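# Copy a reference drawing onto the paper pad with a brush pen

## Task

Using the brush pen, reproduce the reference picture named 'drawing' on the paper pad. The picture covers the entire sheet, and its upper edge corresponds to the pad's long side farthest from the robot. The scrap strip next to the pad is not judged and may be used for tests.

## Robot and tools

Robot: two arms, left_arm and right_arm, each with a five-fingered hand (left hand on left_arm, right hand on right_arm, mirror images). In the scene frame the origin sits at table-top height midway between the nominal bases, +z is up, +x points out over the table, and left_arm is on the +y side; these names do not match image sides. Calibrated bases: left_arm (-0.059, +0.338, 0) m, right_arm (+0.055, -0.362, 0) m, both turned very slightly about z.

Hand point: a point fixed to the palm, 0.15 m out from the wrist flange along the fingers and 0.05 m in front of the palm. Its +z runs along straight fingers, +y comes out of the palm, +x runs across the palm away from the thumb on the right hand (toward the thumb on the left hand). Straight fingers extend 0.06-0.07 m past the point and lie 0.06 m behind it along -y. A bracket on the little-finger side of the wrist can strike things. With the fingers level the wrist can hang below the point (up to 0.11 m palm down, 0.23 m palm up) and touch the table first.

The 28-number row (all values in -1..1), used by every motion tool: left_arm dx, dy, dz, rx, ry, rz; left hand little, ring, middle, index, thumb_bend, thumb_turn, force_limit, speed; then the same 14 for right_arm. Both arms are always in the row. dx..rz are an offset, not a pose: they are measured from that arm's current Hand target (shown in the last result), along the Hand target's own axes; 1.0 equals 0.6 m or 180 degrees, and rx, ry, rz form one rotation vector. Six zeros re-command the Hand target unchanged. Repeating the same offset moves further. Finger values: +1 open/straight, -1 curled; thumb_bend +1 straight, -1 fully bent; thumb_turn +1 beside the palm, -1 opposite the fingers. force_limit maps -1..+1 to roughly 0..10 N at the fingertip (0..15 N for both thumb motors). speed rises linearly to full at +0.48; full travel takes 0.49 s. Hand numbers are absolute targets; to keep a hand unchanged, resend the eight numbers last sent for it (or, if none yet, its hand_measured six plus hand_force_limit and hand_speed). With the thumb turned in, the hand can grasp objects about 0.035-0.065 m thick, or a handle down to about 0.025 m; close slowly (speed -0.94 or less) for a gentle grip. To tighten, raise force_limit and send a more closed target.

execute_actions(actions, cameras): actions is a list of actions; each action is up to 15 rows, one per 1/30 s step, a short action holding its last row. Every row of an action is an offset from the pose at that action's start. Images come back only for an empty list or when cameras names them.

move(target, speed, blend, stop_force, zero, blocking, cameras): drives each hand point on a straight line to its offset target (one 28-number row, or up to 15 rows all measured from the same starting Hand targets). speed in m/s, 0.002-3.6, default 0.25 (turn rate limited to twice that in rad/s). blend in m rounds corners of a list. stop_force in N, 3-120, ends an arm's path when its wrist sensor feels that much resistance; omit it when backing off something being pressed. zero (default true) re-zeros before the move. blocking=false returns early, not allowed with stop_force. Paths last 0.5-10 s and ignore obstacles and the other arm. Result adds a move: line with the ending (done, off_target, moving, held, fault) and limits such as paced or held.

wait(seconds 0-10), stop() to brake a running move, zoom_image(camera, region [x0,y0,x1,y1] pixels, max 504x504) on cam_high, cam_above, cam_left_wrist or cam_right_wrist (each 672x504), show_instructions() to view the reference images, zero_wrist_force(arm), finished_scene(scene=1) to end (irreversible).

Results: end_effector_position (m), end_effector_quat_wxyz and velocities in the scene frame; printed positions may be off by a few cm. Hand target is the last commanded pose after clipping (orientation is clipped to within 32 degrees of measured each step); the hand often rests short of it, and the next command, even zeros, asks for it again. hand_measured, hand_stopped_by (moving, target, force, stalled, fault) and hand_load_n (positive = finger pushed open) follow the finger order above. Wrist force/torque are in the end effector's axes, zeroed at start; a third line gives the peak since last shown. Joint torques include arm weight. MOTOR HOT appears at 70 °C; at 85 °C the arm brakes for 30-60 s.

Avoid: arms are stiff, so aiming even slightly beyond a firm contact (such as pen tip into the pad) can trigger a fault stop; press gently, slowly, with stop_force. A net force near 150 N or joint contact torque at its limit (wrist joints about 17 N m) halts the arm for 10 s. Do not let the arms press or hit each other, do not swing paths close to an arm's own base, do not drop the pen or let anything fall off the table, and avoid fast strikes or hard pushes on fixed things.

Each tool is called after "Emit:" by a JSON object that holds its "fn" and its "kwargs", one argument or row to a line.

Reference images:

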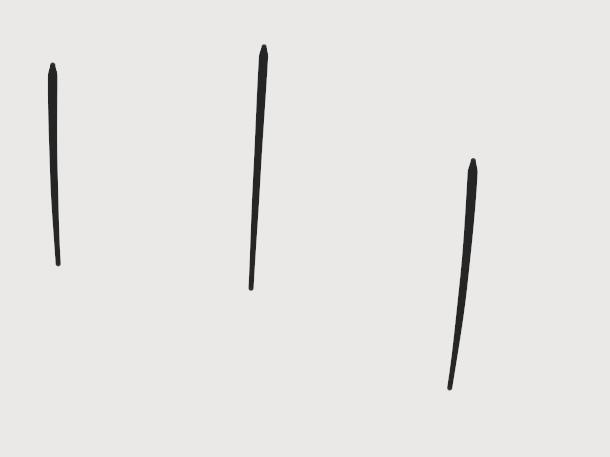

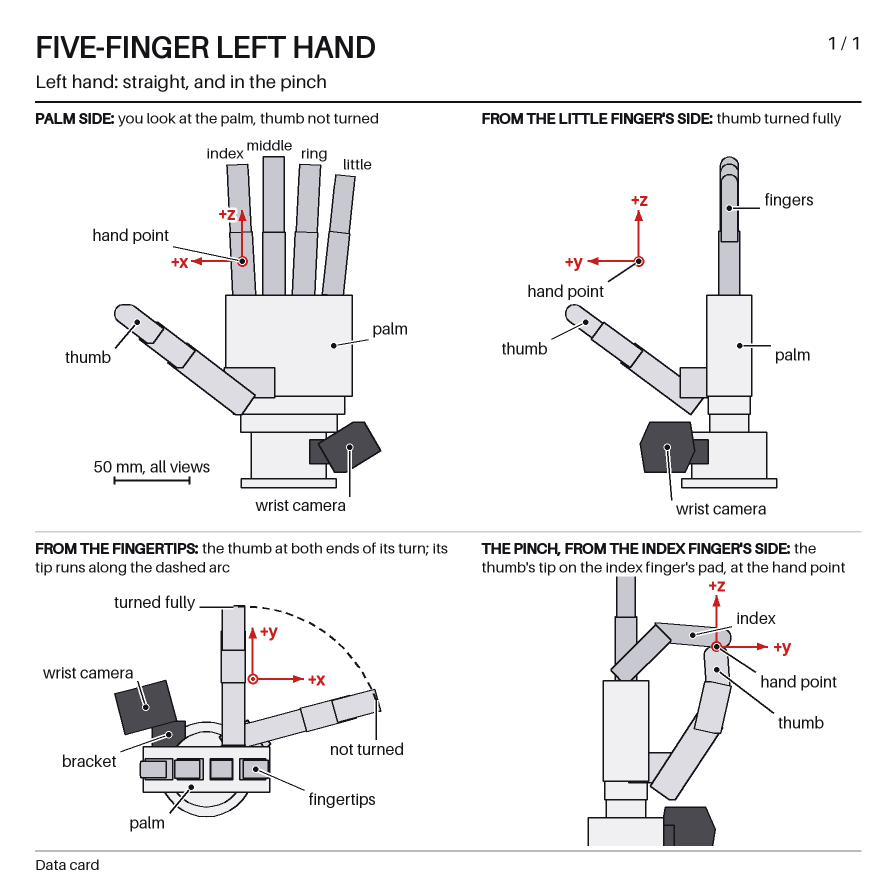

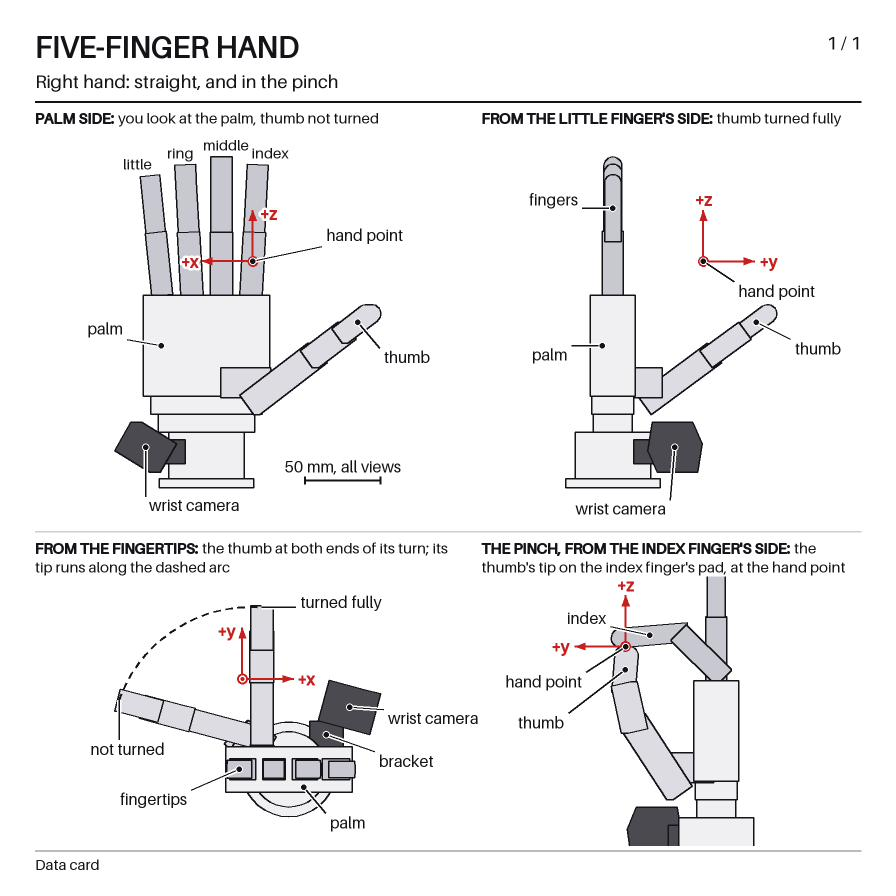

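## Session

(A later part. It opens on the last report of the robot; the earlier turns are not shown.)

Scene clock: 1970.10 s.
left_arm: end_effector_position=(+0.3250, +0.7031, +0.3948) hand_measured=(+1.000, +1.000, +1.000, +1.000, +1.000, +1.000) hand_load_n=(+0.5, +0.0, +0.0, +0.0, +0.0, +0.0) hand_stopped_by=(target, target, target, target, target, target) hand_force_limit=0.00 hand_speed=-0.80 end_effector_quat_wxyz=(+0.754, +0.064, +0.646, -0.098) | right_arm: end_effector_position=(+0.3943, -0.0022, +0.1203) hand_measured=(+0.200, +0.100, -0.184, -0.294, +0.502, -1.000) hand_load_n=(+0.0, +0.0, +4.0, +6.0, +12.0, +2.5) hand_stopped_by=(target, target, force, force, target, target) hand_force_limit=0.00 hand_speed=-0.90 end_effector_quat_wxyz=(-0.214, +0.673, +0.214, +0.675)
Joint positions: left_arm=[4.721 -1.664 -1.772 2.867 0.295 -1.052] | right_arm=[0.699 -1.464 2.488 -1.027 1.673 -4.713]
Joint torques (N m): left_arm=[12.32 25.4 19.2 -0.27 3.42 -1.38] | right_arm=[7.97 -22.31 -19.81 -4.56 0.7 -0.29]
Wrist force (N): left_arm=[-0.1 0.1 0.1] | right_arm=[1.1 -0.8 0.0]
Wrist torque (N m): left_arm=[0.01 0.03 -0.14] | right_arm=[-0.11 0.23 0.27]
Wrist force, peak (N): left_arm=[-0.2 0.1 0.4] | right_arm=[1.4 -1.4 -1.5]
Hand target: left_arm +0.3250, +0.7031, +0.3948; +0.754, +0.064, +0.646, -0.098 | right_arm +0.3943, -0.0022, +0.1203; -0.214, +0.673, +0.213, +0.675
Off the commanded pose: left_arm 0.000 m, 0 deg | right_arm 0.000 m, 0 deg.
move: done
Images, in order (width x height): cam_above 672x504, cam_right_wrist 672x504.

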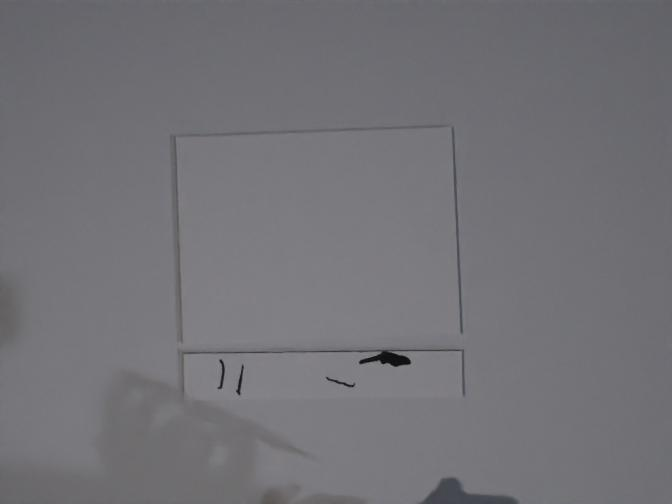

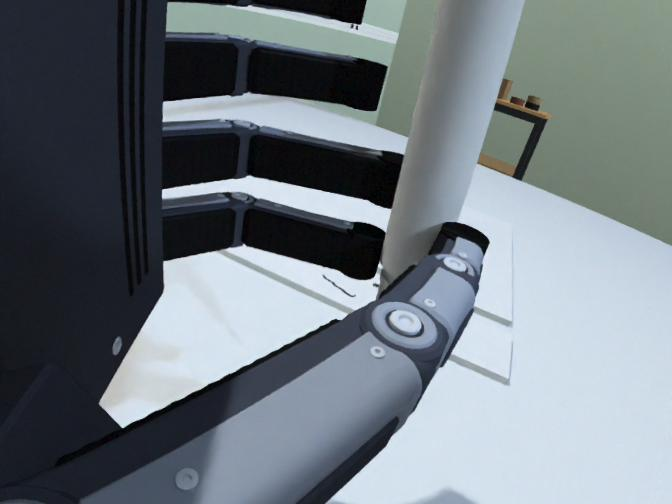

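Emit:
{"fn": "move", "kwargs": {
  "target": [0,0,0,0,0,0,1,1,1,1,1,1,0.0,-0.8,-0.0872,-0.104,0.3316,0,0,0,0.2,0.1,-0.25,-0.5,0.5,-1,0.0,-0.9],
  "speed": 0.2,
  "cameras": ["cam_high"]
}}

Emit:
{"fn": "move", "kwargs": {
  "target": [
    [0,0,0,0,0,0,1,1,1,1,1,1,0.0,-0.8,-0.0175,0,0,0,0,0,0.2,0.1,-0.25,-0.5,0.5,-1,0.0,-0.9],
    [0,0,0,0,0,0,1,1,1,1,1,1,0.0,-0.8,-0.0175,-0.0194,-0.0428,0,0,0,0.2,0.1,-0.25,-0.5,0.5,-1,0.0,-0.9],
    [0,0,0,0,0,0,1,1,1,1,1,1,0.0,-0.8,0,-0.0194,-0.0428,0,0,0,0.2,0.1,-0.25,-0.5,0.5,-1,0.0,-0.9],
    [0,0,0,0,0,0,1,1,1,1,1,1,0.0,-0.8,0,0.0287,-0.0128,0,0,0,0.2,0.1,-0.25,-0.5,0.5,-1,0.0,-0.9],
    [0,0,0,0,0,0,1,1,1,1,1,1,0.0,-0.8,-0.0191,0.0287,-0.0128,0,0,0,0.2,0.1,-0.25,-0.5,0.5,-1,0.0,-0.9],
    [0,0,0,0,0,0,1,1,1,1,1,1,0.0,-0.8,-0.0191,0.0093,-0.0556,0,0,0,0.2,0.1,-0.25,-0.5,0.5,-1,0.0,-0.9],
    [0,0,0,0,0,0,1,1,1,1,1,1,0.0,-0.8,0,0.0093,-0.0556,0,0,0,0.2,0.1,-0.25,-0.5,0.5,-1,0.0,-0.9],
    [0,0,0,0,0,0,1,1,1,1,1,1,0.0,-0.8,0,0.0574,-0.0256,0,0,0,0.2,0.1,-0.25,-0.5,0.5,-1,0.0,-0.9],
    [0,0,0,0,0,0,1,1,1,1,1,1,0.0,-0.8,-0.0208,0.0574,-0.0256,0,0,0,0.2,0.1,-0.25,-0.5,0.5,-1,0.0,-0.9],
    [0,0,0,0,0,0,1,1,1,1,1,1,0.0,-0.8,-0.0208,0.038,-0.0684,0,0,0,0.2,0.1,-0.25,-0.5,0.5,-1,0.0,-0.9],
    [0,0,0,0,0,0,1,1,1,1,1,1,0.0,-0.8,0,0.038,-0.0684,0,0,0,0.2,0.1,-0.25,-0.5,0.5,-1,0.0,-0.9]
  ],
  "speed": [0.04,0.03,0.1,0.1,0.04,0.03,0.1,0.1,0.04,0.03,0.1],
  "cameras": []
}}

Emit:
{"fn": "move", "kwargs": {
  "target": [0,0,0,0,0,0,1,1,1,1,1,1,0.0,-0.8,0.0833,-0.12,-0.22,0,0,0,0.2,0.1,-0.25,-0.5,0.5,-1,0.0,-0.9],
  "speed": 0.2,
  "cameras": ["cam_above"]
}}

Emit:
{"fn": "zoom_image", "kwargs": {
  "camera": "cam_above",
  "region": [240, 345, 320, 405]
}}

Scene clock: 2026.70 s.
left_arm: end_effector_position=(+0.3250, +0.7031, +0.3948) hand_measured=(+1.000, +1.000, +1.000, +1.000, +1.000, +1.000) hand_load_n=(+0.0, +0.0, +0.0, +0.0, +0.0, +0.0) hand_stopped_by=(target, target, target, target, target, target) hand_force_limit=0.00 hand_speed=-0.80 end_effector_quat_wxyz=(+0.754, +0.064, +0.646, -0.098) | right_arm: end_effector_position=(+0.5209, +0.1635, +0.0686) hand_measured=(+0.200, +0.100, -0.184, -0.294, +0.502, -1.000) hand_load_n=(+0.0, +0.0, +4.5, +5.5, +12.0, +2.5) hand_stopped_by=(target, target, force, force, target, target) hand_force_limit=0.00 hand_speed=-0.90 end_effector_quat_wxyz=(-0.214, +0.673, +0.214, +0.675)
Joint positions: left_arm=[4.721 -1.664 -1.772 2.867 0.295 -1.052] | right_arm=[0.79 -0.98 1.922 -0.945 1.763 -4.713]
Joint torques (N m): left_arm=[12.66 24.89 19.43 -0.25 3.33 -1.34] | right_arm=[-5.08 -28 -21.52 -4.47 -0.81 -1.94]
Wrist force (N): left_arm=[-0.3 0.1 0.1] | right_arm=[0.9 -0.9 -0.3]
Wrist torque (N m): left_arm=[0.02 0.05 -0.16] | right_arm=[-0.15 0.26 0.25]
Wrist force, peak (N): left_arm=[-0.5 0.2 0.3] | right_arm=[1.2 -0.2 -1.7]
Hand target: left_arm +0.3250, +0.7031, +0.3948; +0.754, +0.064, +0.646, -0.098 | right_arm +0.5210, +0.1636, +0.0687; -0.214, +0.673, +0.213, +0.675
Off the commanded pose: left_arm 0.000 m, 0 deg | right_arm 0.000 m, 0 deg.
move: done
Images, in order (width x height): cam_high 672x504.

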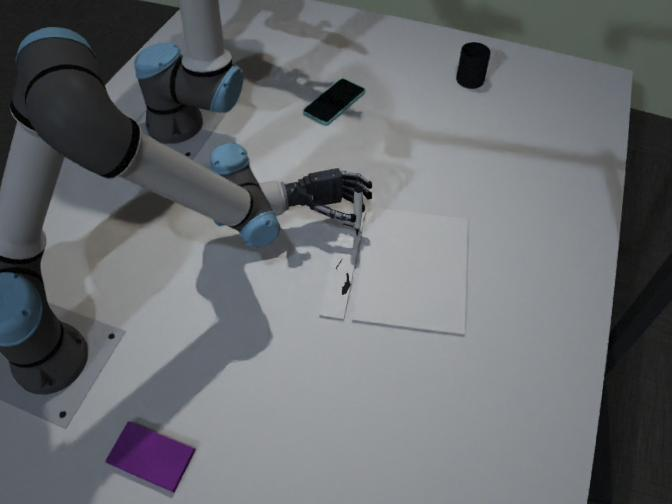

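Scene clock: 2033.77 s.
left_arm: end_effector_position=(+0.3250, +0.7031, +0.3948) hand_measured=(+1.000, +1.000, +1.000, +1.000, +1.000, +1.000) hand_load_n=(+0.0, +0.0, +0.0, +0.0, +0.0, +0.0) hand_stopped_by=(target, target, target, target, target, target) hand_force_limit=0.00 hand_speed=-0.80 end_effector_quat_wxyz=(+0.754, +0.064, +0.646, -0.098) | right_arm: end_effector_position=(+0.5006, +0.1213, +0.0685) hand_measured=(+0.200, +0.100, -0.184, -0.294, +0.502, -1.000) hand_load_n=(+0.0, +0.0, +4.0, +6.0, +12.0, +2.5) hand_stopped_by=(target, target, force, force, target, target) hand_force_limit=0.00 hand_speed=-0.90 end_effector_quat_wxyz=(-0.214, +0.673, +0.214, +0.675)
Joint positions: left_arm=[4.721 -1.664 -1.772 2.867 0.295 -1.052] | right_arm=[0.755 -1.05 2.065 -1.017 1.729 -4.713]
Joint torques (N m): left_arm=[12.34 24.98 17.79 -0.44 3.44 -1.32] | right_arm=[-5.07 -34.48 -18.21 -3.69 -0.93 1.03]
Wrist force (N): left_arm=[-0.3 0.2 0.3] | right_arm=[0.9 -0.8 0.3]
Wrist torque (N m): left_arm=[0.02 0.06 -0.16] | right_arm=[-0.20 0.28 0.27]
Wrist force, peak (N): left_arm=[-0.4 0.3 0.2] | right_arm=[2.3 -1.1 0.3]
Hand target: left_arm +0.3250, +0.7031, +0.3948; +0.754, +0.064, +0.646, -0.098 | right_arm +0.5006, +0.1213, +0.0685; -0.214, +0.673, +0.213, +0.675
Off the commanded pose: left_arm 0.000 m, 0 deg | right_arm 0.000 m, 0 deg.
move: done
No camera images: "cameras" was empty.

Scene clock: 2035.07 s.
left_arm: end_effector_position=(+0.3250, +0.7031, +0.3948) hand_measured=(+1.000, +1.000, +1.000, +1.000, +1.000, +1.000) hand_load_n=(+0.0, +0.0, +0.0, +0.0, +0.0, +0.0) hand_stopped_by=(target, target, target, target, target, target) hand_force_limit=0.00 hand_speed=-0.80 end_effector_quat_wxyz=(+0.754, +0.064, +0.646, -0.098) | right_arm: end_effector_position=(+0.3511, +0.1038, +0.1180) hand_measured=(+0.200, +0.100, -0.184, -0.294, +0.502, -1.000) hand_load_n=(+0.0, +0.0, +4.0, +6.0, +12.0, +2.5) hand_stopped_by=(target, target, force, force, target, target) hand_force_limit=0.00 hand_speed=-0.90 end_effector_quat_wxyz=(-0.214, +0.673, +0.214, +0.675)
Joint positions: left_arm=[4.721 -1.664 -1.772 2.867 0.295 -1.052] | right_arm=[1.036 -1.273 2.232 -0.962 2.01 -4.714]
Joint torques (N m): left_arm=[12.84 25.07 18.02 -0.46 3.45 -1.29] | right_arm=[8.08 -26.52 -26.62 -4.58 0.64 -0.13]
Wrist force (N): left_arm=[0.0 0.1 0.2] | right_arm=[0.8 -0.6 0.3]
Wrist torque (N m): left_arm=[0.00 0.03 -0.15] | right_arm=[-0.12 0.27 0.26]
Wrist force, peak (N): left_arm=[-0.2 0.0 0.4] | right_arm=[1.6 -1.5 -1.0]
Hand target: left_arm +0.3250, +0.7031, +0.3948; +0.754, +0.064, +0.646, -0.098 | right_arm +0.3511, +0.1039, +0.1181; -0.214, +0.673, +0.213, +0.675
Off the commanded pose: left_arm 0.000 m, 0 deg | right_arm 0.000 m, 0 deg.
move: done
Images, in order (width x height): cam_above 672x504.

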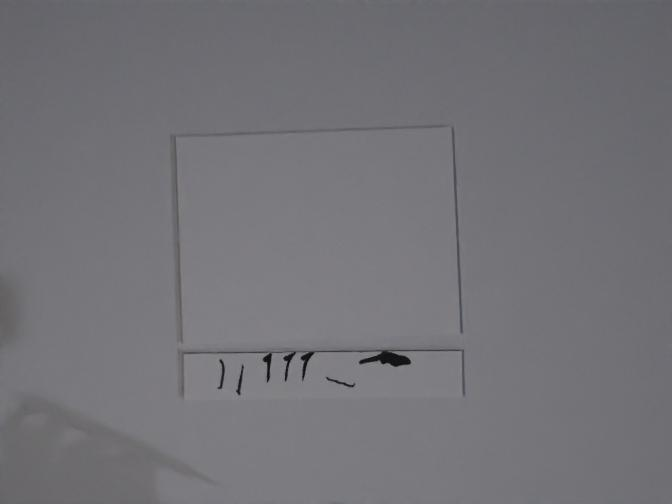

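Scaled by 6.300 from the camera's 672x504 image, which has a finer 960x720 frame.

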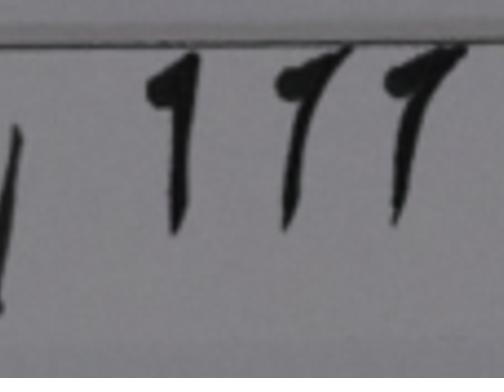

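Emit:
{"fn": "move", "kwargs": {
  "target": [0,0,0,0,0,0,1,1,1,1,1,1,0.0,-0.8,-0.0868,-0.0241,0.3414,0,0,0,0.2,0.1,-0.25,-0.5,0.5,-1,0.0,-0.9],
  "speed": 0.2,
  "cameras": ["cam_high"]
}}

Emit:
{"fn": "zoom_image", "kwargs": {
  "camera": "cam_high",
  "region": [320, 160, 420, 260]
}}

Emit:
{"fn": "move", "kwargs": {
  "target": [
    [0,0,0,0,0,0,1,1,1,1,1,1,0.0,-0.8,-0.0108,0,0,0,0,0,0.2,0.1,-0.25,-0.5,0.5,-1,0.0,-0.9],
    [0,0,0,0,0,0,1,1,1,1,1,1,0.0,-0.8,-0.0175,-0.0055,-0.0122,0,0,0,0.2,0.1,-0.25,-0.5,0.5,-1,0.0,-0.9],
    [0,0,0,0,0,0,1,1,1,1,1,1,0.0,-0.8,-0.0175,-0.0179,-0.0398,0,0,0,0.2,0.1,-0.25,-0.5,0.5,-1,0.0,-0.9],
    [0,0,0,0,0,0,1,1,1,1,1,1,0.0,-0.8,-0.0108,-0.0234,-0.052,0,0,0,0.2,0.1,-0.25,-0.5,0.5,-1,0.0,-0.9],
    [0,0,0,0,0,0,1,1,1,1,1,1,0.0,-0.8,0.0067,-0.0234,-0.052,0,0,0,0.2,0.1,-0.25,-0.5,0.5,-1,0.0,-0.9]
  ],
  "speed": 0.03,
  "blend": [0, 0.001, 0.001, 0.001, 0],
  "cameras": []
}}

Emit:
{"fn": "move", "kwargs": {
  "target": [0,0,0,0,0,0,1,1,1,1,1,1,0.0,-0.8,0.0833,-0.12,-0.22,0,0,0,0.2,0.1,-0.25,-0.5,0.5,-1,0.0,-0.9],
  "speed": 0.2,
  "cameras": ["cam_above"]
}}

Emit:
{"fn": "zoom_image", "kwargs": {
  "camera": "cam_above",
  "region": [180, 345, 240, 405]
}}

Scene clock: 2147.43 s.
left_arm: end_effector_position=(+0.3250, +0.7031, +0.3948) hand_measured=(+1.000, +1.000, +1.000, +1.000, +1.000, +1.000) hand_load_n=(+0.0, +0.0, +0.0, +0.0, +0.0, +0.0) hand_stopped_by=(target, target, target, target, target, target) hand_force_limit=0.00 hand_speed=-0.80 end_effector_quat_wxyz=(+0.754, +0.064, +0.646, -0.098) | right_arm: end_effector_position=(+0.5102, +0.2338, +0.0667) hand_measured=(+0.200, +0.100, -0.184, -0.294, +0.502, -1.000) hand_load_n=(+0.0, +0.0, +4.0, +6.0, +12.0, +2.5) hand_stopped_by=(target, target, force, force, target, target) hand_force_limit=0.00 hand_speed=-0.90 end_effector_quat_wxyz=(-0.214, +0.673, +0.213, +0.675)
Joint positions: left_arm=[4.721 -1.664 -1.772 2.867 0.295 -1.052] | right_arm=[0.898 -0.884 1.734 -0.853 1.872 -4.713]
Joint torques (N m): left_arm=[12.66 25.54 17.11 -0.54 3.39 -1.29] | right_arm=[6.9 -33.44 -19.43 -4.6 -0.15 1.67]
Wrist force (N): left_arm=[-0.2 -0.1 0.2] | right_arm=[1.1 -0.9 -0.4]
Wrist torque (N m): left_arm=[-0.03 0.05 -0.15] | right_arm=[-0.13 0.28 0.28]
Wrist force, peak (N): left_arm=[-0.3 0.1 0.6] | right_arm=[1.4 -0.7 -1.4]
Hand target: left_arm +0.3250, +0.7031, +0.3948; +0.754, +0.064, +0.646, -0.098 | right_arm +0.5102, +0.2339, +0.0667; -0.214, +0.673, +0.213, +0.675
Off the commanded pose: left_arm 0.000 m, 0 deg | right_arm 0.000 m, 0 deg.
move: done
Images, in order (width x height): cam_high 672x504.

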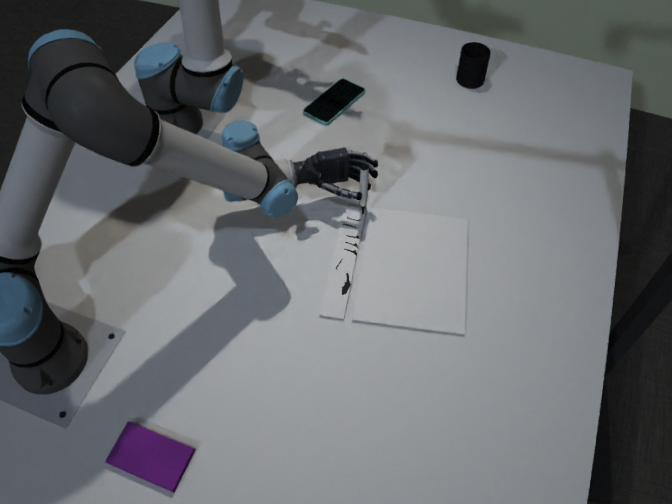

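Scaled by 5.040 from the camera's 672x504 image, which has a finer 960x720 frame.

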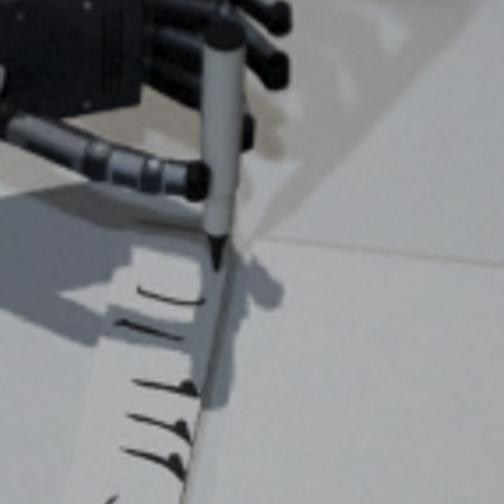

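Scene clock: 2149.87 s.
left_arm: end_effector_position=(+0.3250, +0.7031, +0.3948) hand_measured=(+1.000, +1.000, +1.000, +1.000, +1.000, +1.000) hand_load_n=(+0.0, +0.0, +0.0, +0.0, +0.0, +0.0) hand_stopped_by=(target, target, target, target, target, target) hand_force_limit=0.00 hand_speed=-0.80 end_effector_quat_wxyz=(+0.754, +0.064, +0.646, -0.098) | right_arm: end_effector_position=(+0.4766, +0.2274, +0.0706) hand_measured=(+0.200, +0.100, -0.184, -0.294, +0.502, -1.000) hand_load_n=(+0.0, +0.0, +4.0, +6.0, +12.0, +2.5) hand_stopped_by=(target, target, force, force, target, target) hand_force_limit=0.00 hand_speed=-0.90 end_effector_quat_wxyz=(-0.214, +0.673, +0.214, +0.675)
Joint positions: left_arm=[4.721 -1.664 -1.772 2.867 0.295 -1.052] | right_arm=[0.943 -0.921 1.794 -0.876 1.916 -4.713]
Joint torques (N m): left_arm=[12.46 24.87 17.62 -0.51 3.51 -1.45] | right_arm=[-6.15 -28.91 -27.05 -4.6 -0.81 -1.48]
Wrist force (N): left_arm=[-0.3 0.1 0.4] | right_arm=[1.2 -1.2 0.0]
Wrist torque (N m): left_arm=[-0.01 0.06 -0.15] | right_arm=[-0.22 0.27 0.25]
Wrist force, peak (N): left_arm=[-0.2 0.3 0.5] | right_arm=[1.1 -1.3 -0.3]
Hand target: left_arm +0.3250, +0.7031, +0.3948; +0.754, +0.064, +0.646, -0.098 | right_arm +0.4766, +0.2274, +0.0706; -0.214, +0.673, +0.213, +0.675
Off the commanded pose: left_arm 0.000 m, 0 deg | right_arm 0.000 m, 0 deg.
move: done
No camera images: "cameras" was empty.

Scene clock: 2151.13 s.
left_arm: end_effector_position=(+0.3250, +0.7031, +0.3948) hand_measured=(+1.000, +1.000, +1.000, +1.000, +1.000, +1.000) hand_load_n=(+0.0, +0.0, +0.0, +0.0, +0.0, +0.0) hand_stopped_by=(target, target, target, target, target, target) hand_force_limit=0.00 hand_speed=-0.80 end_effector_quat_wxyz=(+0.754, +0.064, +0.646, -0.098) | right_arm: end_effector_position=(+0.3272, +0.2100, +0.1201) hand_measured=(+0.200, +0.100, -0.184, -0.294, +0.502, -1.000) hand_load_n=(+0.0, +0.0, +4.0, +6.0, +12.0, +2.5) hand_stopped_by=(target, target, force, force, target, target) hand_force_limit=0.00 hand_speed=-0.90 end_effector_quat_wxyz=(-0.214, +0.673, +0.214, +0.675)
Joint positions: left_arm=[4.721 -1.664 -1.772 2.867 0.295 -1.052] | right_arm=[1.201 -1.095 1.929 -0.837 2.174 -4.714]
Joint torques (N m): left_arm=[12.34 24.91 17.74 -0.6 3.28 -1.37] | right_arm=[7.56 -29.66 -27.78 -4.38 0.55 -0.77]
Wrist force (N): left_arm=[-0.2 -0.1 0.5] | right_arm=[1.4 -1.1 -0.6]
Wrist torque (N m): left_arm=[-0.04 0.07 -0.15] | right_arm=[-0.13 0.24 0.27]
Wrist force, peak (N): left_arm=[-0.2 -0.1 0.5] | right_arm=[1.7 -2.2 -2.1]
Hand target: left_arm +0.3250, +0.7031, +0.3948; +0.754, +0.064, +0.646, -0.098 | right_arm +0.3272, +0.2100, +0.1202; -0.214, +0.673, +0.213, +0.675
Off the commanded pose: left_arm 0.000 m, 0 deg | right_arm 0.000 m, 0 deg.
move: done
Images, in order (width x height): cam_above 672x504.

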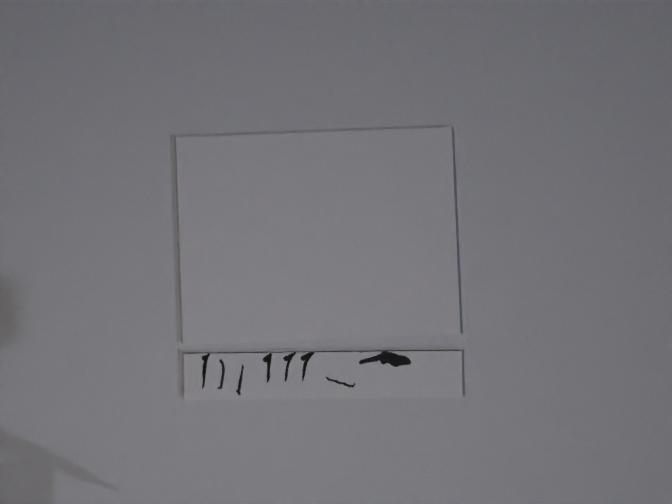

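Scaled by 8.400 from the camera's 672x504 image, which has a finer 960x720 frame.

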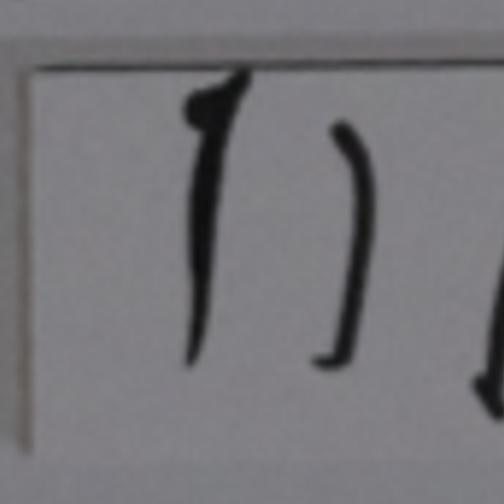

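Emit:
{"fn": "move", "kwargs": {
  "target": [0,0,0,0,0,0,1,1,1,1,1,1,0.0,-0.8,-0.0903,0.3276,0.134,0,0,0,0.2,0.1,-0.25,-0.5,0.5,-1,0.0,-0.9],
  "speed": 0.2,
  "cameras": []
}}

Emit:
{"fn": "move", "kwargs": {
  "target": [
    [0,0,0,0,0,0,1,1,1,1,1,1,0.0,-0.8,-0.0142,0.0093,-0.0042,0,0,0,0.2,0.1,-0.25,-0.5,0.5,-1,0.0,-0.9],
    [0,0,0,0,0,0,1,1,1,1,1,1,0.0,-0.8,-0.0142,0.1907,-0.0854,0,0,0,0.2,0.1,-0.25,-0.5,0.5,-1,0.0,-0.9],
    [0,0,0,0,0,0,1,1,1,1,1,1,0.0,-0.8,0.02,0.1907,-0.0854,0,0,0,0.2,0.1,-0.25,-0.5,0.5,-1,0.0,-0.9]
  ],
  "speed": [0.03,0.03,0.1],
  "blend": [0.001, 0, 0],
  "cameras": []
}}

Emit:
{"fn": "move", "kwargs": {
  "target": [0,0,0,0,0,0,1,1,1,1,1,1,0.0,-0.8,0.0833,-0.12,-0.22,0,0,0,0.2,0.1,-0.25,-0.5,0.5,-1,0.0,-0.9],
  "speed": 0.2,
  "cameras": ["cam_above"]
}}

Emit:
{"fn": "zoom_image", "kwargs": {
  "camera": "cam_above",
  "region": [320, 345, 470, 405]
}}

Scene clock: 2191.00 s.
left_arm: end_effector_position=(+0.3250, +0.7031, +0.3948) hand_measured=(+1.000, +1.000, +1.000, +1.000, +1.000, +1.000) hand_load_n=(+0.0, +0.0, +0.0, +0.0, +0.0, +0.0) hand_stopped_by=(target, target, target, target, target, target) hand_force_limit=0.00 hand_speed=-0.80 end_effector_quat_wxyz=(+0.754, +0.064, +0.646, -0.098) | right_arm: end_effector_position=(+0.5062, +0.0959, +0.0661) hand_measured=(+0.200, +0.100, -0.184, -0.294, +0.502, -1.000) hand_load_n=(+0.0, +0.0, +4.0, +6.0, +12.0, +2.5) hand_stopped_by=(target, target, force, force, target, target) hand_force_limit=0.00 hand_speed=-0.90 end_effector_quat_wxyz=(-0.214, +0.673, +0.214, +0.675)
Joint positions: left_arm=[4.721 -1.664 -1.772 2.867 0.295 -1.052] | right_arm=[0.7 -1.073 2.123 -1.052 1.674 -4.713]
Joint torques (N m): left_arm=[12.55 25.15 17.45 -0.7 3.37 -1.36] | right_arm=[-5.06 -38.59 -24.67 0.99 -0.92 1.63]
Wrist force (N): left_arm=[-0.1 0.0 0.3] | right_arm=[1.3 -0.7 0.2]
Wrist torque (N m): left_arm=[-0.01 0.04 -0.15] | right_arm=[-0.09 0.25 0.33]
Wrist force, peak (N): left_arm=[-0.4 0.0 0.4] | right_arm=[1.8 -3.5 -1.3]
Hand target: left_arm +0.3250, +0.7031, +0.3948; +0.754, +0.064, +0.646, -0.098 | right_arm +0.5063, +0.0959, +0.0662; -0.214, +0.673, +0.213, +0.675
Off the commanded pose: left_arm 0.000 m, 0 deg | right_arm 0.000 m, 0 deg.
move: done
No camera images: "cameras" was empty.

Scene clock: 2196.17 s.
left_arm: end_effector_position=(+0.3250, +0.7031, +0.3948) hand_measured=(+1.000, +1.000, +1.000, +1.000, +1.000, +1.000) hand_load_n=(+0.0, +0.0, +0.0, +0.0, +0.0, +0.0) hand_stopped_by=(target, target, target, target, target, target) hand_force_limit=0.00 hand_speed=-0.80 end_effector_quat_wxyz=(+0.754, +0.064, +0.646, -0.098) | right_arm: end_effector_position=(+0.5305, -0.0271, +0.0781) hand_measured=(+0.200, +0.100, -0.184, -0.294, +0.502, -1.000) hand_load_n=(+0.0, +0.0, +4.0, +6.0, +12.0, +2.5) hand_stopped_by=(target, target, force, force, target, target) hand_force_limit=0.00 hand_speed=-0.90 end_effector_quat_wxyz=(-0.214, +0.673, +0.213, +0.675)
Joint positions: left_arm=[4.721 -1.664 -1.772 2.867 0.295 -1.052] | right_arm=[0.367 -1.229 2.362 -1.136 1.34 -4.711]
Joint torques (N m): left_arm=[12.69 25.61 16.74 -0.73 3.31 -1.36] | right_arm=[6.11 -29.33 -1.47 -2.79 -0.85 -0.71]
Wrist force (N): left_arm=[-0.1 0.2 0.2] | right_arm=[1.1 -0.9 -0.1]
Wrist torque (N m): left_arm=[0.01 0.04 -0.15] | right_arm=[-0.12 0.26 0.26]
Wrist force, peak (N): left_arm=[-0.4 0.1 0.4] | right_arm=[2.3 -1.1 0.1]
Hand target: left_arm +0.3250, +0.7031, +0.3948; +0.754, +0.064, +0.646, -0.098 | right_arm +0.5304, -0.0272, +0.0780; -0.214, +0.673, +0.213, +0.675
Off the commanded pose: left_arm 0.000 m, 0 deg | right_arm 0.000 m, 0 deg.
move: done
No camera images: "cameras" was empty.

Scene clock: 2197.47 s.
left_arm: end_effector_position=(+0.3250, +0.7031, +0.3948) hand_measured=(+1.000, +1.000, +1.000, +1.000, +1.000, +1.000) hand_load_n=(+0.0, +0.0, +0.0, +0.0, +0.0, +0.0) hand_stopped_by=(target, target, target, target, target, target) hand_force_limit=0.00 hand_speed=-0.80 end_effector_quat_wxyz=(+0.754, +0.064, +0.646, -0.098) | right_arm: end_effector_position=(+0.3810, -0.0445, +0.1276) hand_measured=(+0.200, +0.100, -0.184, -0.294, +0.502, -1.000) hand_load_n=(+0.0, +0.0, +4.0, +6.0, +12.0, +2.5) hand_stopped_by=(target, target, force, force, target, target) hand_force_limit=0.00 hand_speed=-0.90 end_effector_quat_wxyz=(-0.214, +0.673, +0.214, +0.675)
Joint positions: left_arm=[4.721 -1.664 -1.772 2.867 0.295 -1.052] | right_arm=[0.586 -1.605 2.605 -1.002 1.559 -4.712]
Joint torques (N m): left_arm=[12.58 25.41 15.93 -0.75 3.38 -1.42] | right_arm=[6.99 -18.97 -18.68 -4.35 0.67 -0.41]
Wrist force (N): left_arm=[-0.2 -0.2 0.1] | right_arm=[1.0 -1.0 -0.1]
Wrist torque (N m): left_arm=[-0.03 0.05 -0.15] | right_arm=[-0.22 0.25 0.25]
Wrist force, peak (N): left_arm=[-0.2 0.0 0.4] | right_arm=[1.5 -1.6 -1.4]
Hand target: left_arm +0.3250, +0.7031, +0.3948; +0.754, +0.064, +0.646, -0.098 | right_arm +0.3809, -0.0445, +0.1276; -0.214, +0.673, +0.213, +0.675
Off the commanded pose: left_arm 0.000 m, 0 deg | right_arm 0.000 m, 0 deg.
move: done
Images, in order (width x height): cam_above 672x504.

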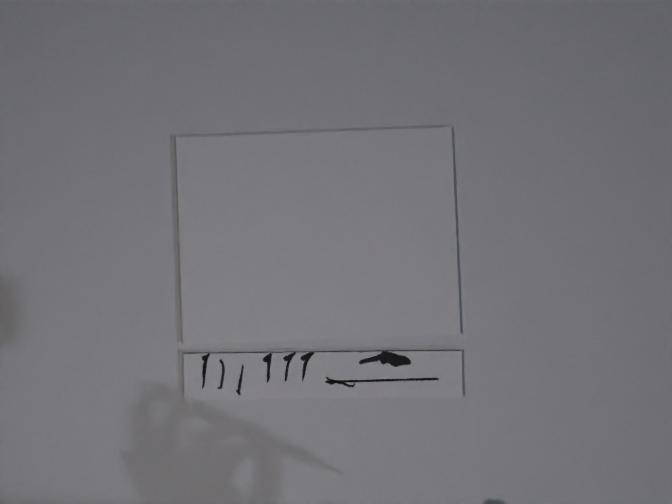

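Scaled by 3.360 from the camera's 672x504 image, which has a finer 960x720 frame.

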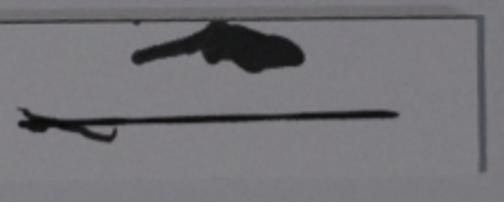

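Emit:
{"fn": "zoom_image", "kwargs": {
  "camera": "cam_above",
  "region": [320, 360, 380, 400]
}}

Emit:
{"fn": "zoom_image", "kwargs": {
  "camera": "cam_above",
  "region": [380, 360, 440, 400]
}}

Scaled by 8.400 from the camera's 672x504 image, which has a finer 960x720 frame.

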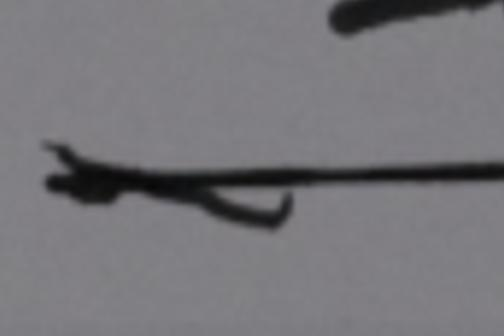

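Scaled by 8.400 from the camera's 672x504 image, which has a finer 960x720 frame.

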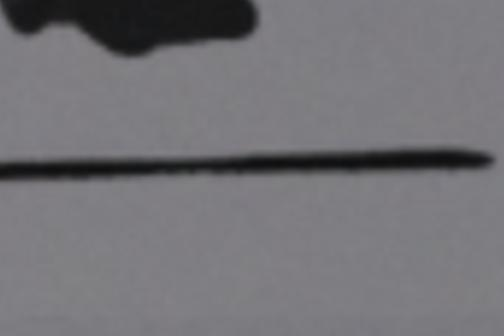

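Emit:
{"fn": "move", "kwargs": {
  "target": [0,0,0,0,0,0,1,1,1,1,1,1,0.0,-0.8,-0.1027,-0.1957,0.3422,0,0,0,0.2,0.1,-0.25,-0.5,0.5,-1,0.0,-0.9],
  "speed": 0.2,
  "cameras": []
}}

Emit:
{"fn": "move", "kwargs": {
  "target": [
    [0,0,0,0,0,0,1,1,1,1,1,1,0.0,-0.8,-0.0142,0.0094,-0.0042,0,0,0,0.2,0.1,-0.25,-0.5,0.5,-1,0.0,-0.9],
    [0,0,0,0,0,0,1,1,1,1,1,1,0.0,-0.8,-0.0142,0.0548,-0.0245,0,0,0,0.2,0.1,-0.25,-0.5,0.5,-1,0.0,-0.9],
    [0,0,0,0,0,0,1,1,1,1,1,1,0.0,-0.8,-0.0167,0.0642,-0.0287,0,0,0,0.2,0.1,-0.25,-0.5,0.5,-1,0.0,-0.9],
    [0,0,0,0,0,0,1,1,1,1,1,1,0.0,-0.8,-0.0167,0.1096,-0.0491,0,0,0,0.2,0.1,-0.25,-0.5,0.5,-1,0.0,-0.9],
    [0,0,0,0,0,0,1,1,1,1,1,1,0.0,-0.8,-0.0192,0.119,-0.0533,0,0,0,0.2,0.1,-0.25,-0.5,0.5,-1,0.0,-0.9],
    [0,0,0,0,0,0,1,1,1,1,1,1,0.0,-0.8,-0.0192,0.1644,-0.0736,0,0,0,0.2,0.1,-0.25,-0.5,0.5,-1,0.0,-0.9],
    [0,0,0,0,0,0,1,1,1,1,1,1,0.0,-0.8,-0.0217,0.1738,-0.0778,0,0,0,0.2,0.1,-0.25,-0.5,0.5,-1,0.0,-0.9],
    [0,0,0,0,0,0,1,1,1,1,1,1,0.0,-0.8,-0.0217,0.2192,-0.0982,0,0,0,0.2,0.1,-0.25,-0.5,0.5,-1,0.0,-0.9],
    [0,0,0,0,0,0,1,1,1,1,1,1,0.0,-0.8,-0.0242,0.2286,-0.1024,0,0,0,0.2,0.1,-0.25,-0.5,0.5,-1,0.0,-0.9],
    [0,0,0,0,0,0,1,1,1,1,1,1,0.0,-0.8,-0.0242,0.2819,-0.1262,0,0,0,0.2,0.1,-0.25,-0.5,0.5,-1,0.0,-0.9],
    [0,0,0,0,0,0,1,1,1,1,1,1,0.0,-0.8,0.02,0.2819,-0.1262,0,0,0,0.2,0.1,-0.25,-0.5,0.5,-1,0.0,-0.9]
  ],
  "speed": [0.03,0.03,0.03,0.03,0.03,0.03,0.03,0.03,0.03,0.03,0.1],
  "blend": [0.001,0.001,0.001,0.001,0.001,0.001,0.001,0.001,0.001,0,0],
  "cameras": []
}}

Emit:
{"fn": "move", "kwargs": {
  "target": [0,0,0,0,0,0,1,1,1,1,1,1,0.0,-0.8,0.0833,-0.12,-0.22,0,0,0,0.2,0.1,-0.25,-0.5,0.5,-1,0.0,-0.9],
  "speed": 0.2,
  "cameras": ["cam_above"]
}}

Emit:
{"fn": "zoom_image", "kwargs": {
  "camera": "cam_above",
  "region": [240, 345, 360, 405]
}}

Emit:
{"fn": "zoom_image", "kwargs": {
  "camera": "cam_above",
  "region": [350, 345, 470, 405]
}}

Scene clock: 2249.83 s.
left_arm: end_effector_position=(+0.3250, +0.7031, +0.3948) hand_measured=(+1.000, +1.000, +1.000, +1.000, +1.000, +1.000) hand_load_n=(+0.0, -0.5, +0.0, +0.0, +0.0, +0.0) hand_stopped_by=(target, target, target, target, target, target) hand_force_limit=0.00 hand_speed=-0.80 end_effector_quat_wxyz=(+0.754, +0.064, +0.646, -0.098) | right_arm: end_effector_position=(+0.4810, +0.1698, +0.0666) hand_measured=(+0.200, +0.100, -0.184, -0.294, +0.502, -1.000) hand_load_n=(+0.0, +0.0, +4.0, +6.0, +12.0, +2.5) hand_stopped_by=(target, target, force, force, target, target) hand_force_limit=0.00 hand_speed=-0.90 end_effector_quat_wxyz=(-0.214, +0.673, +0.214, +0.675)
Joint positions: left_arm=[4.721 -1.664 -1.772 2.867 0.295 -1.052] | right_arm=[0.864 -0.994 1.958 -0.967 1.837 -4.713]
Joint torques (N m): left_arm=[12.24 25.44 15.59 -0.84 3.4 -1.5] | right_arm=[-4.66 -27.74 -20.7 -4.47 -0.75 -0.74]
Wrist force (N): left_arm=[-0.1 0.1 0.3] | right_arm=[0.8 -1.0 0.0]
Wrist torque (N m): left_arm=[-0.01 0.05 -0.15] | right_arm=[-0.15 0.22 0.23]
Wrist force, peak (N): left_arm=[0.0 0.3 0.5] | right_arm=[0.5 -1.9 1.6]
Hand target: left_arm +0.3250, +0.7031, +0.3948; +0.754, +0.064, +0.646, -0.098 | right_arm +0.4811, +0.1699, +0.0667; -0.214, +0.673, +0.213, +0.675
Off the commanded pose: left_arm 0.000 m, 0 deg | right_arm 0.000 m, 0 deg.
move: done
No camera images: "cameras" was empty.

Scene clock: 2257.07 s.
left_arm: end_effector_position=(+0.3250, +0.7031, +0.3948) hand_measured=(+1.000, +1.000, +1.000, +1.000, +1.000, +1.000) hand_load_n=(+0.0, +0.0, +0.0, +0.0, +0.0, +0.0) hand_stopped_by=(target, target, target, target, target, target) hand_force_limit=0.00 hand_speed=-0.80 end_effector_quat_wxyz=(+0.754, +0.064, +0.646, -0.098) | right_arm: end_effector_position=(+0.5169, -0.0119, +0.0784) hand_measured=(+0.200, +0.100, -0.184, -0.294, +0.502, -1.000) hand_load_n=(+0.0, +0.0, +4.5, +6.0, +12.0, +2.5) hand_stopped_by=(target, target, force, force, target, target) hand_force_limit=0.00 hand_speed=-0.90 end_effector_quat_wxyz=(-0.214, +0.673, +0.213, +0.675)
Joint positions: left_arm=[4.721 -1.664 -1.772 2.867 0.295 -1.052] | right_arm=[0.429 -1.227 2.356 -1.132 1.403 -4.712]
Joint torques (N m): left_arm=[12.27 24.65 15.92 -0.95 3.41 -1.47] | right_arm=[6.8 -29.35 0.14 -2.96 -0.88 1.16]
Wrist force (N): left_arm=[-0.1 0.0 0.2] | right_arm=[1.4 -0.8 0.3]
Wrist torque (N m): left_arm=[-0.02 0.04 -0.15] | right_arm=[-0.14 0.22 0.32]
Wrist force, peak (N): left_arm=[-0.4 0.0 0.4] | right_arm=[2.3 -1.0 0.2]
Hand target: left_arm +0.3250, +0.7031, +0.3948; +0.754, +0.064, +0.646, -0.098 | right_arm +0.5168, -0.0120, +0.0784; -0.214, +0.673, +0.213, +0.675
Off the commanded pose: left_arm 0.000 m, 0 deg | right_arm 0.000 m, 0 deg.
move: done
No camera images: "cameras" was empty.

Scene clock: 2258.37 s.
left_arm: end_effector_position=(+0.3250, +0.7031, +0.3948) hand_measured=(+1.000, +1.000, +1.000, +1.000, +1.000, +1.000) hand_load_n=(+0.0, +0.0, +0.0, +0.0, +0.0, +0.0) hand_stopped_by=(target, target, target, target, target, target) hand_force_limit=0.00 hand_speed=-0.80 end_effector_quat_wxyz=(+0.754, +0.064, +0.646, -0.098) | right_arm: end_effector_position=(+0.3673, -0.0294, +0.1279) hand_measured=(+0.200, +0.100, -0.184, -0.294, +0.502, -1.000) hand_load_n=(+0.0, +0.0, +4.0, +6.0, +12.0, +2.5) hand_stopped_by=(target, target, force, force, target, target) hand_force_limit=0.00 hand_speed=-0.90 end_effector_quat_wxyz=(-0.214, +0.673, +0.214, +0.675)
Joint positions: left_arm=[4.721 -1.664 -1.772 2.867 0.295 -1.052] | right_arm=[0.686 -1.578 2.577 -1.002 1.659 -4.713]
Joint torques (N m): left_arm=[12.67 25.41 16.14 -0.95 3.36 -1.46] | right_arm=[7.69 -19.21 -20.35 -4.27 0.63 0.87]
Wrist force (N): left_arm=[-0.3 -0.1 0.3] | right_arm=[0.8 -0.9 0.1]
Wrist torque (N m): left_arm=[-0.04 0.06 -0.15] | right_arm=[-0.18 0.29 0.24]
Wrist force, peak (N): left_arm=[-0.2 0.2 0.5] | right_arm=[1.1 -1.5 -1.4]
Hand target: left_arm +0.3250, +0.7031, +0.3948; +0.754, +0.064, +0.646, -0.098 | right_arm +0.3673, -0.0294, +0.1280; -0.214, +0.673, +0.213, +0.675
Off the commanded pose: left_arm 0.000 m, 0 deg | right_arm 0.000 m, 0 deg.
move: done
Images, in order (width x height): cam_above 672x504.

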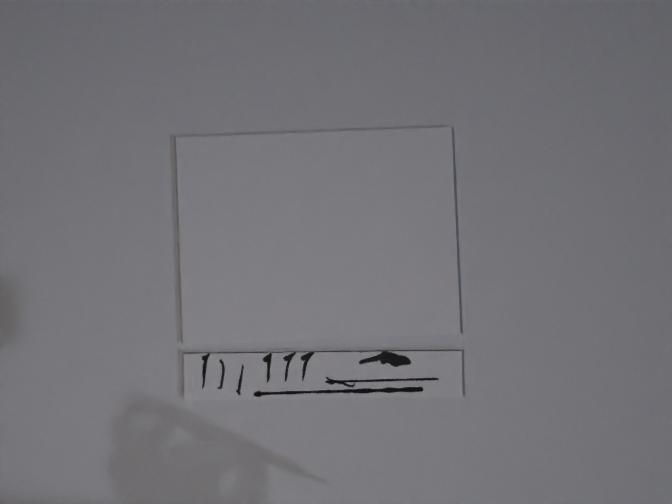

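Scaled by 4.200 from the camera's 672x504 image, which has a finer 960x720 frame.

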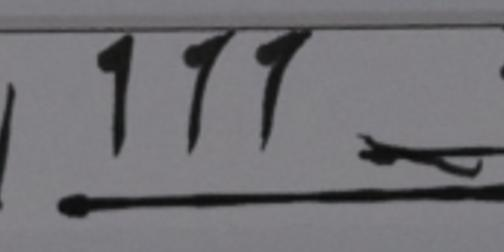

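Scaled by 4.200 from the camera's 672x504 image, which has a finer 960x720 frame.

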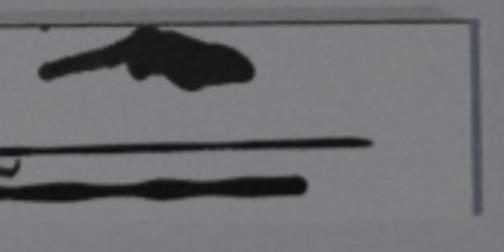

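Emit:
{"fn": "zoom_image", "kwargs": {
  "camera": "cam_above",
  "region": [245, 375, 305, 400]
}}

Emit:
{"fn": "zoom_image", "kwargs": {
  "camera": "cam_above",
  "region": [305, 375, 365, 400]
}}

Emit:
{"fn": "zoom_image", "kwargs": {
  "camera": "cam_above",
  "region": [365, 375, 425, 400]
}}

Scaled by 8.400 from the camera's 672x504 image, which has a finer 960x720 frame.

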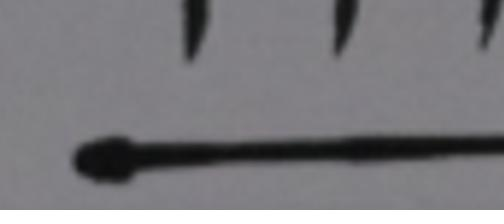

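Scaled by 8.400 from the camera's 672x504 image, which has a finer 960x720 frame.

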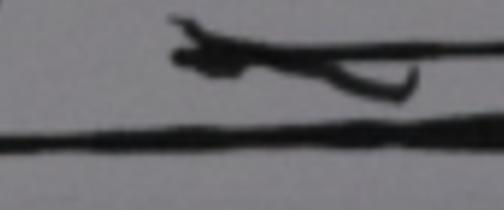

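Scaled by 8.400 from the camera's 672x504 image, which has a finer 960x720 frame.

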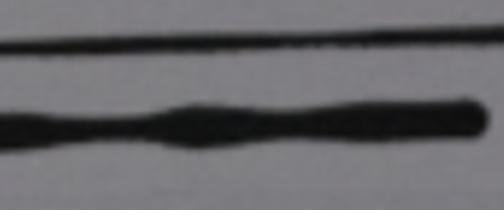

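Emit:
{"fn": "zoom_image", "kwargs": {
  "camera": "cam_above",
  "region": [165, 120, 205, 150]
}}

Emit:
{"fn": "zoom_image", "kwargs": {
  "camera": "cam_above",
  "region": [435, 115, 475, 145]
}}

Emit:
{"fn": "zoom_image", "kwargs": {
  "camera": "cam_above",
  "region": [440, 320, 480, 360]
}}

Emit:
{"fn": "zoom_image", "kwargs": {
  "camera": "cam_above",
  "region": [165, 320, 205, 360]
}}

Scaled by 12.600 from the camera's 672x504 image, which has a finer 960x720 frame.

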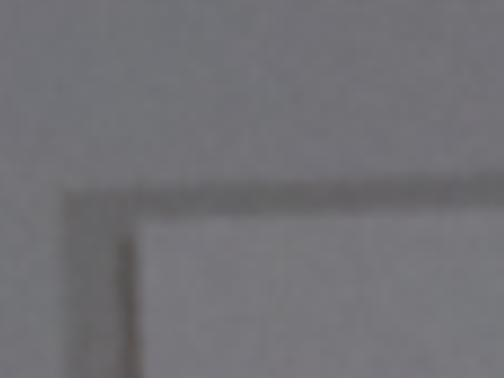

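Scaled by 12.600 from the camera's 672x504 image, which has a finer 960x720 frame.

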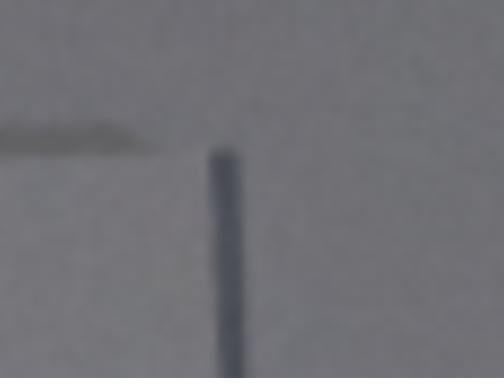

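Scaled by 12.600 from the camera's 672x504 image, which has a finer 960x720 frame.

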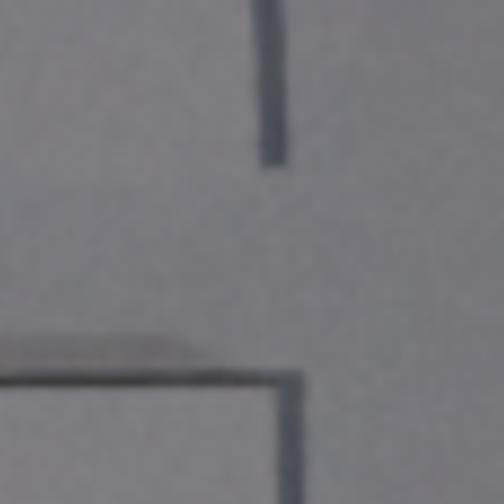

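Scaled by 12.600 from the camera's 672x504 image, which has a finer 960x720 frame.

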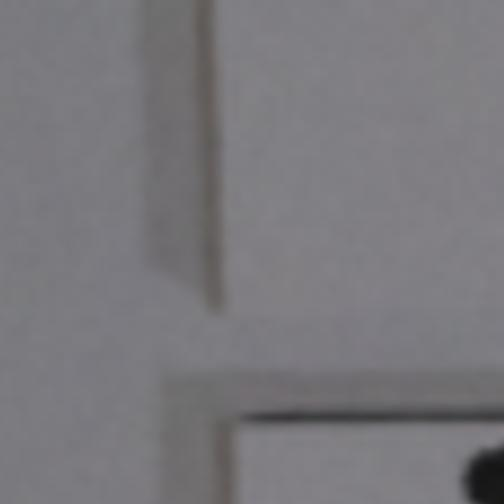

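Emit:
{"fn": "move", "kwargs": {
  "target": [0,0,0,0,0,0,1,1,1,1,1,1,0.0,-0.8,-0.0467,0.0877,0.7059,0,0,0,0.2,0.1,-0.25,-0.5,0.5,-1,0.0,-0.9],
  "speed": 0.2,
  "cameras": ["cam_high","cam_above"]
}}

Emit:
{"fn": "zoom_image", "kwargs": {
  "camera": "cam_above",
  "region": [220, 90, 380, 220]
}}

Emit:
{"fn": "zoom_image", "kwargs": {
  "camera": "cam_high",
  "region": [380, 170, 500, 270]
}}

Scene clock: 2467.27 s.
left_arm: end_effector_position=(+0.3250, +0.7031, +0.3948) hand_measured=(+1.000, +1.000, +1.000, +1.000, +1.000, +1.000) hand_load_n=(+0.5, +0.0, +0.0, +0.0, +0.0, +0.0) hand_stopped_by=(target, target, target, target, target, target) hand_force_limit=0.00 hand_speed=-0.80 end_effector_quat_wxyz=(+0.754, +0.064, +0.646, -0.098) | right_arm: end_effector_position=(+0.7437, +0.1718, +0.1012) hand_measured=(+0.200, +0.100, -0.184, -0.294, +0.502, -1.000) hand_load_n=(+0.0, +0.0, +4.0, +6.0, +12.0, +2.5) hand_stopped_by=(target, target, force, force, target, target) hand_force_limit=0.00 hand_speed=-0.90 end_effector_quat_wxyz=(-0.214, +0.673, +0.213, +0.675)
Joint positions: left_arm=[4.721 -1.664 -1.772 2.867 0.295 -1.052] | right_arm=[0.541 -0.791 1.43 -0.642 1.515 -4.712]
Joint torques (N m): left_arm=[12.71 24.9 15.66 -1.04 3.31 -1.47] | right_arm=[8.17 -39.12 -28.61 -3.67 0.26 0.07]
Wrist force (N): left_arm=[-0.3 0.1 0.3] | right_arm=[1.3 -1.0 0.2]
Wrist torque (N m): left_arm=[0.00 0.05 -0.15] | right_arm=[-0.21 0.17 0.26]
Wrist force, peak (N): left_arm=[-0.2 -0.1 0.5] | right_arm=[0.6 -1.5 -1.8]
Hand target: left_arm +0.3250, +0.7031, +0.3948; +0.754, +0.064, +0.646, -0.098 | right_arm +0.7437, +0.1719, +0.1012; -0.214, +0.673, +0.213, +0.675
Off the commanded pose: left_arm 0.000 m, 0 deg | right_arm 0.000 m, 0 deg.
move: done
Images, in order (width x height): cam_high 672x504, cam_above 672x504.

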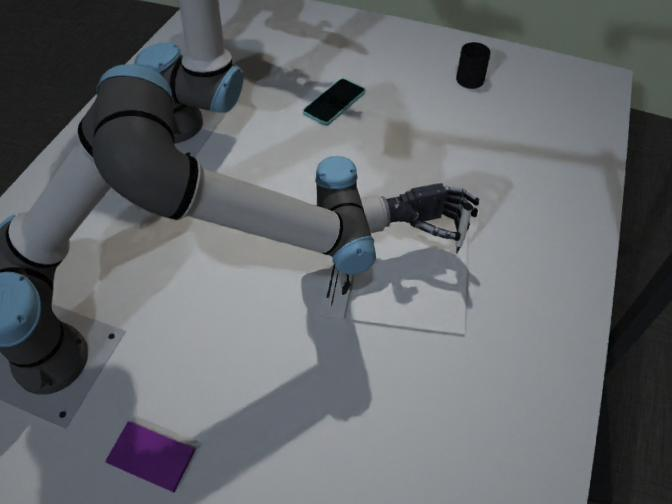

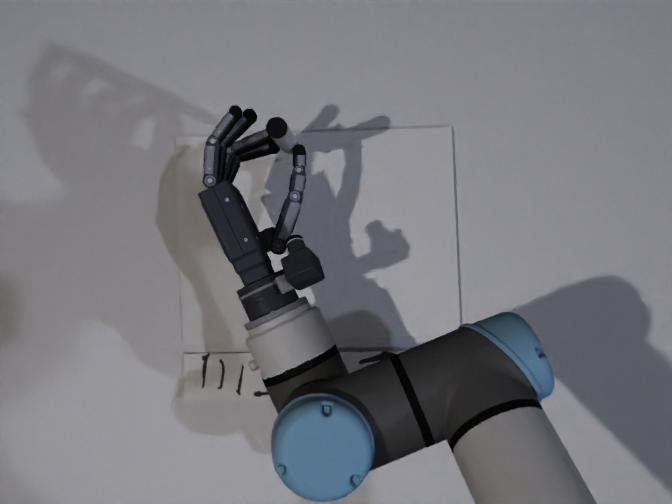

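Scaled by 3.150 from the camera's 672x504 image, which has a finer 960x720 frame.

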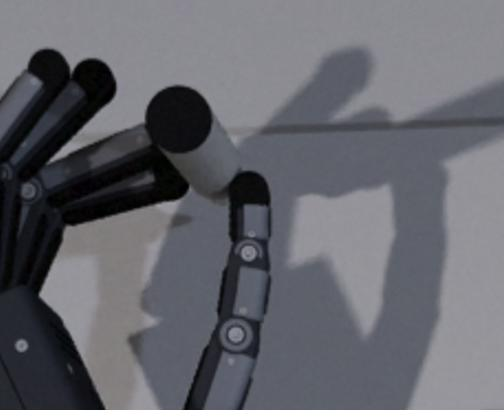

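Scaled by 4.200 from the camera's 672x504 image, which has a finer 960x720 frame.

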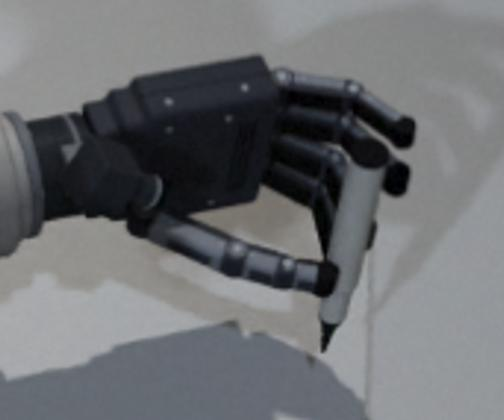

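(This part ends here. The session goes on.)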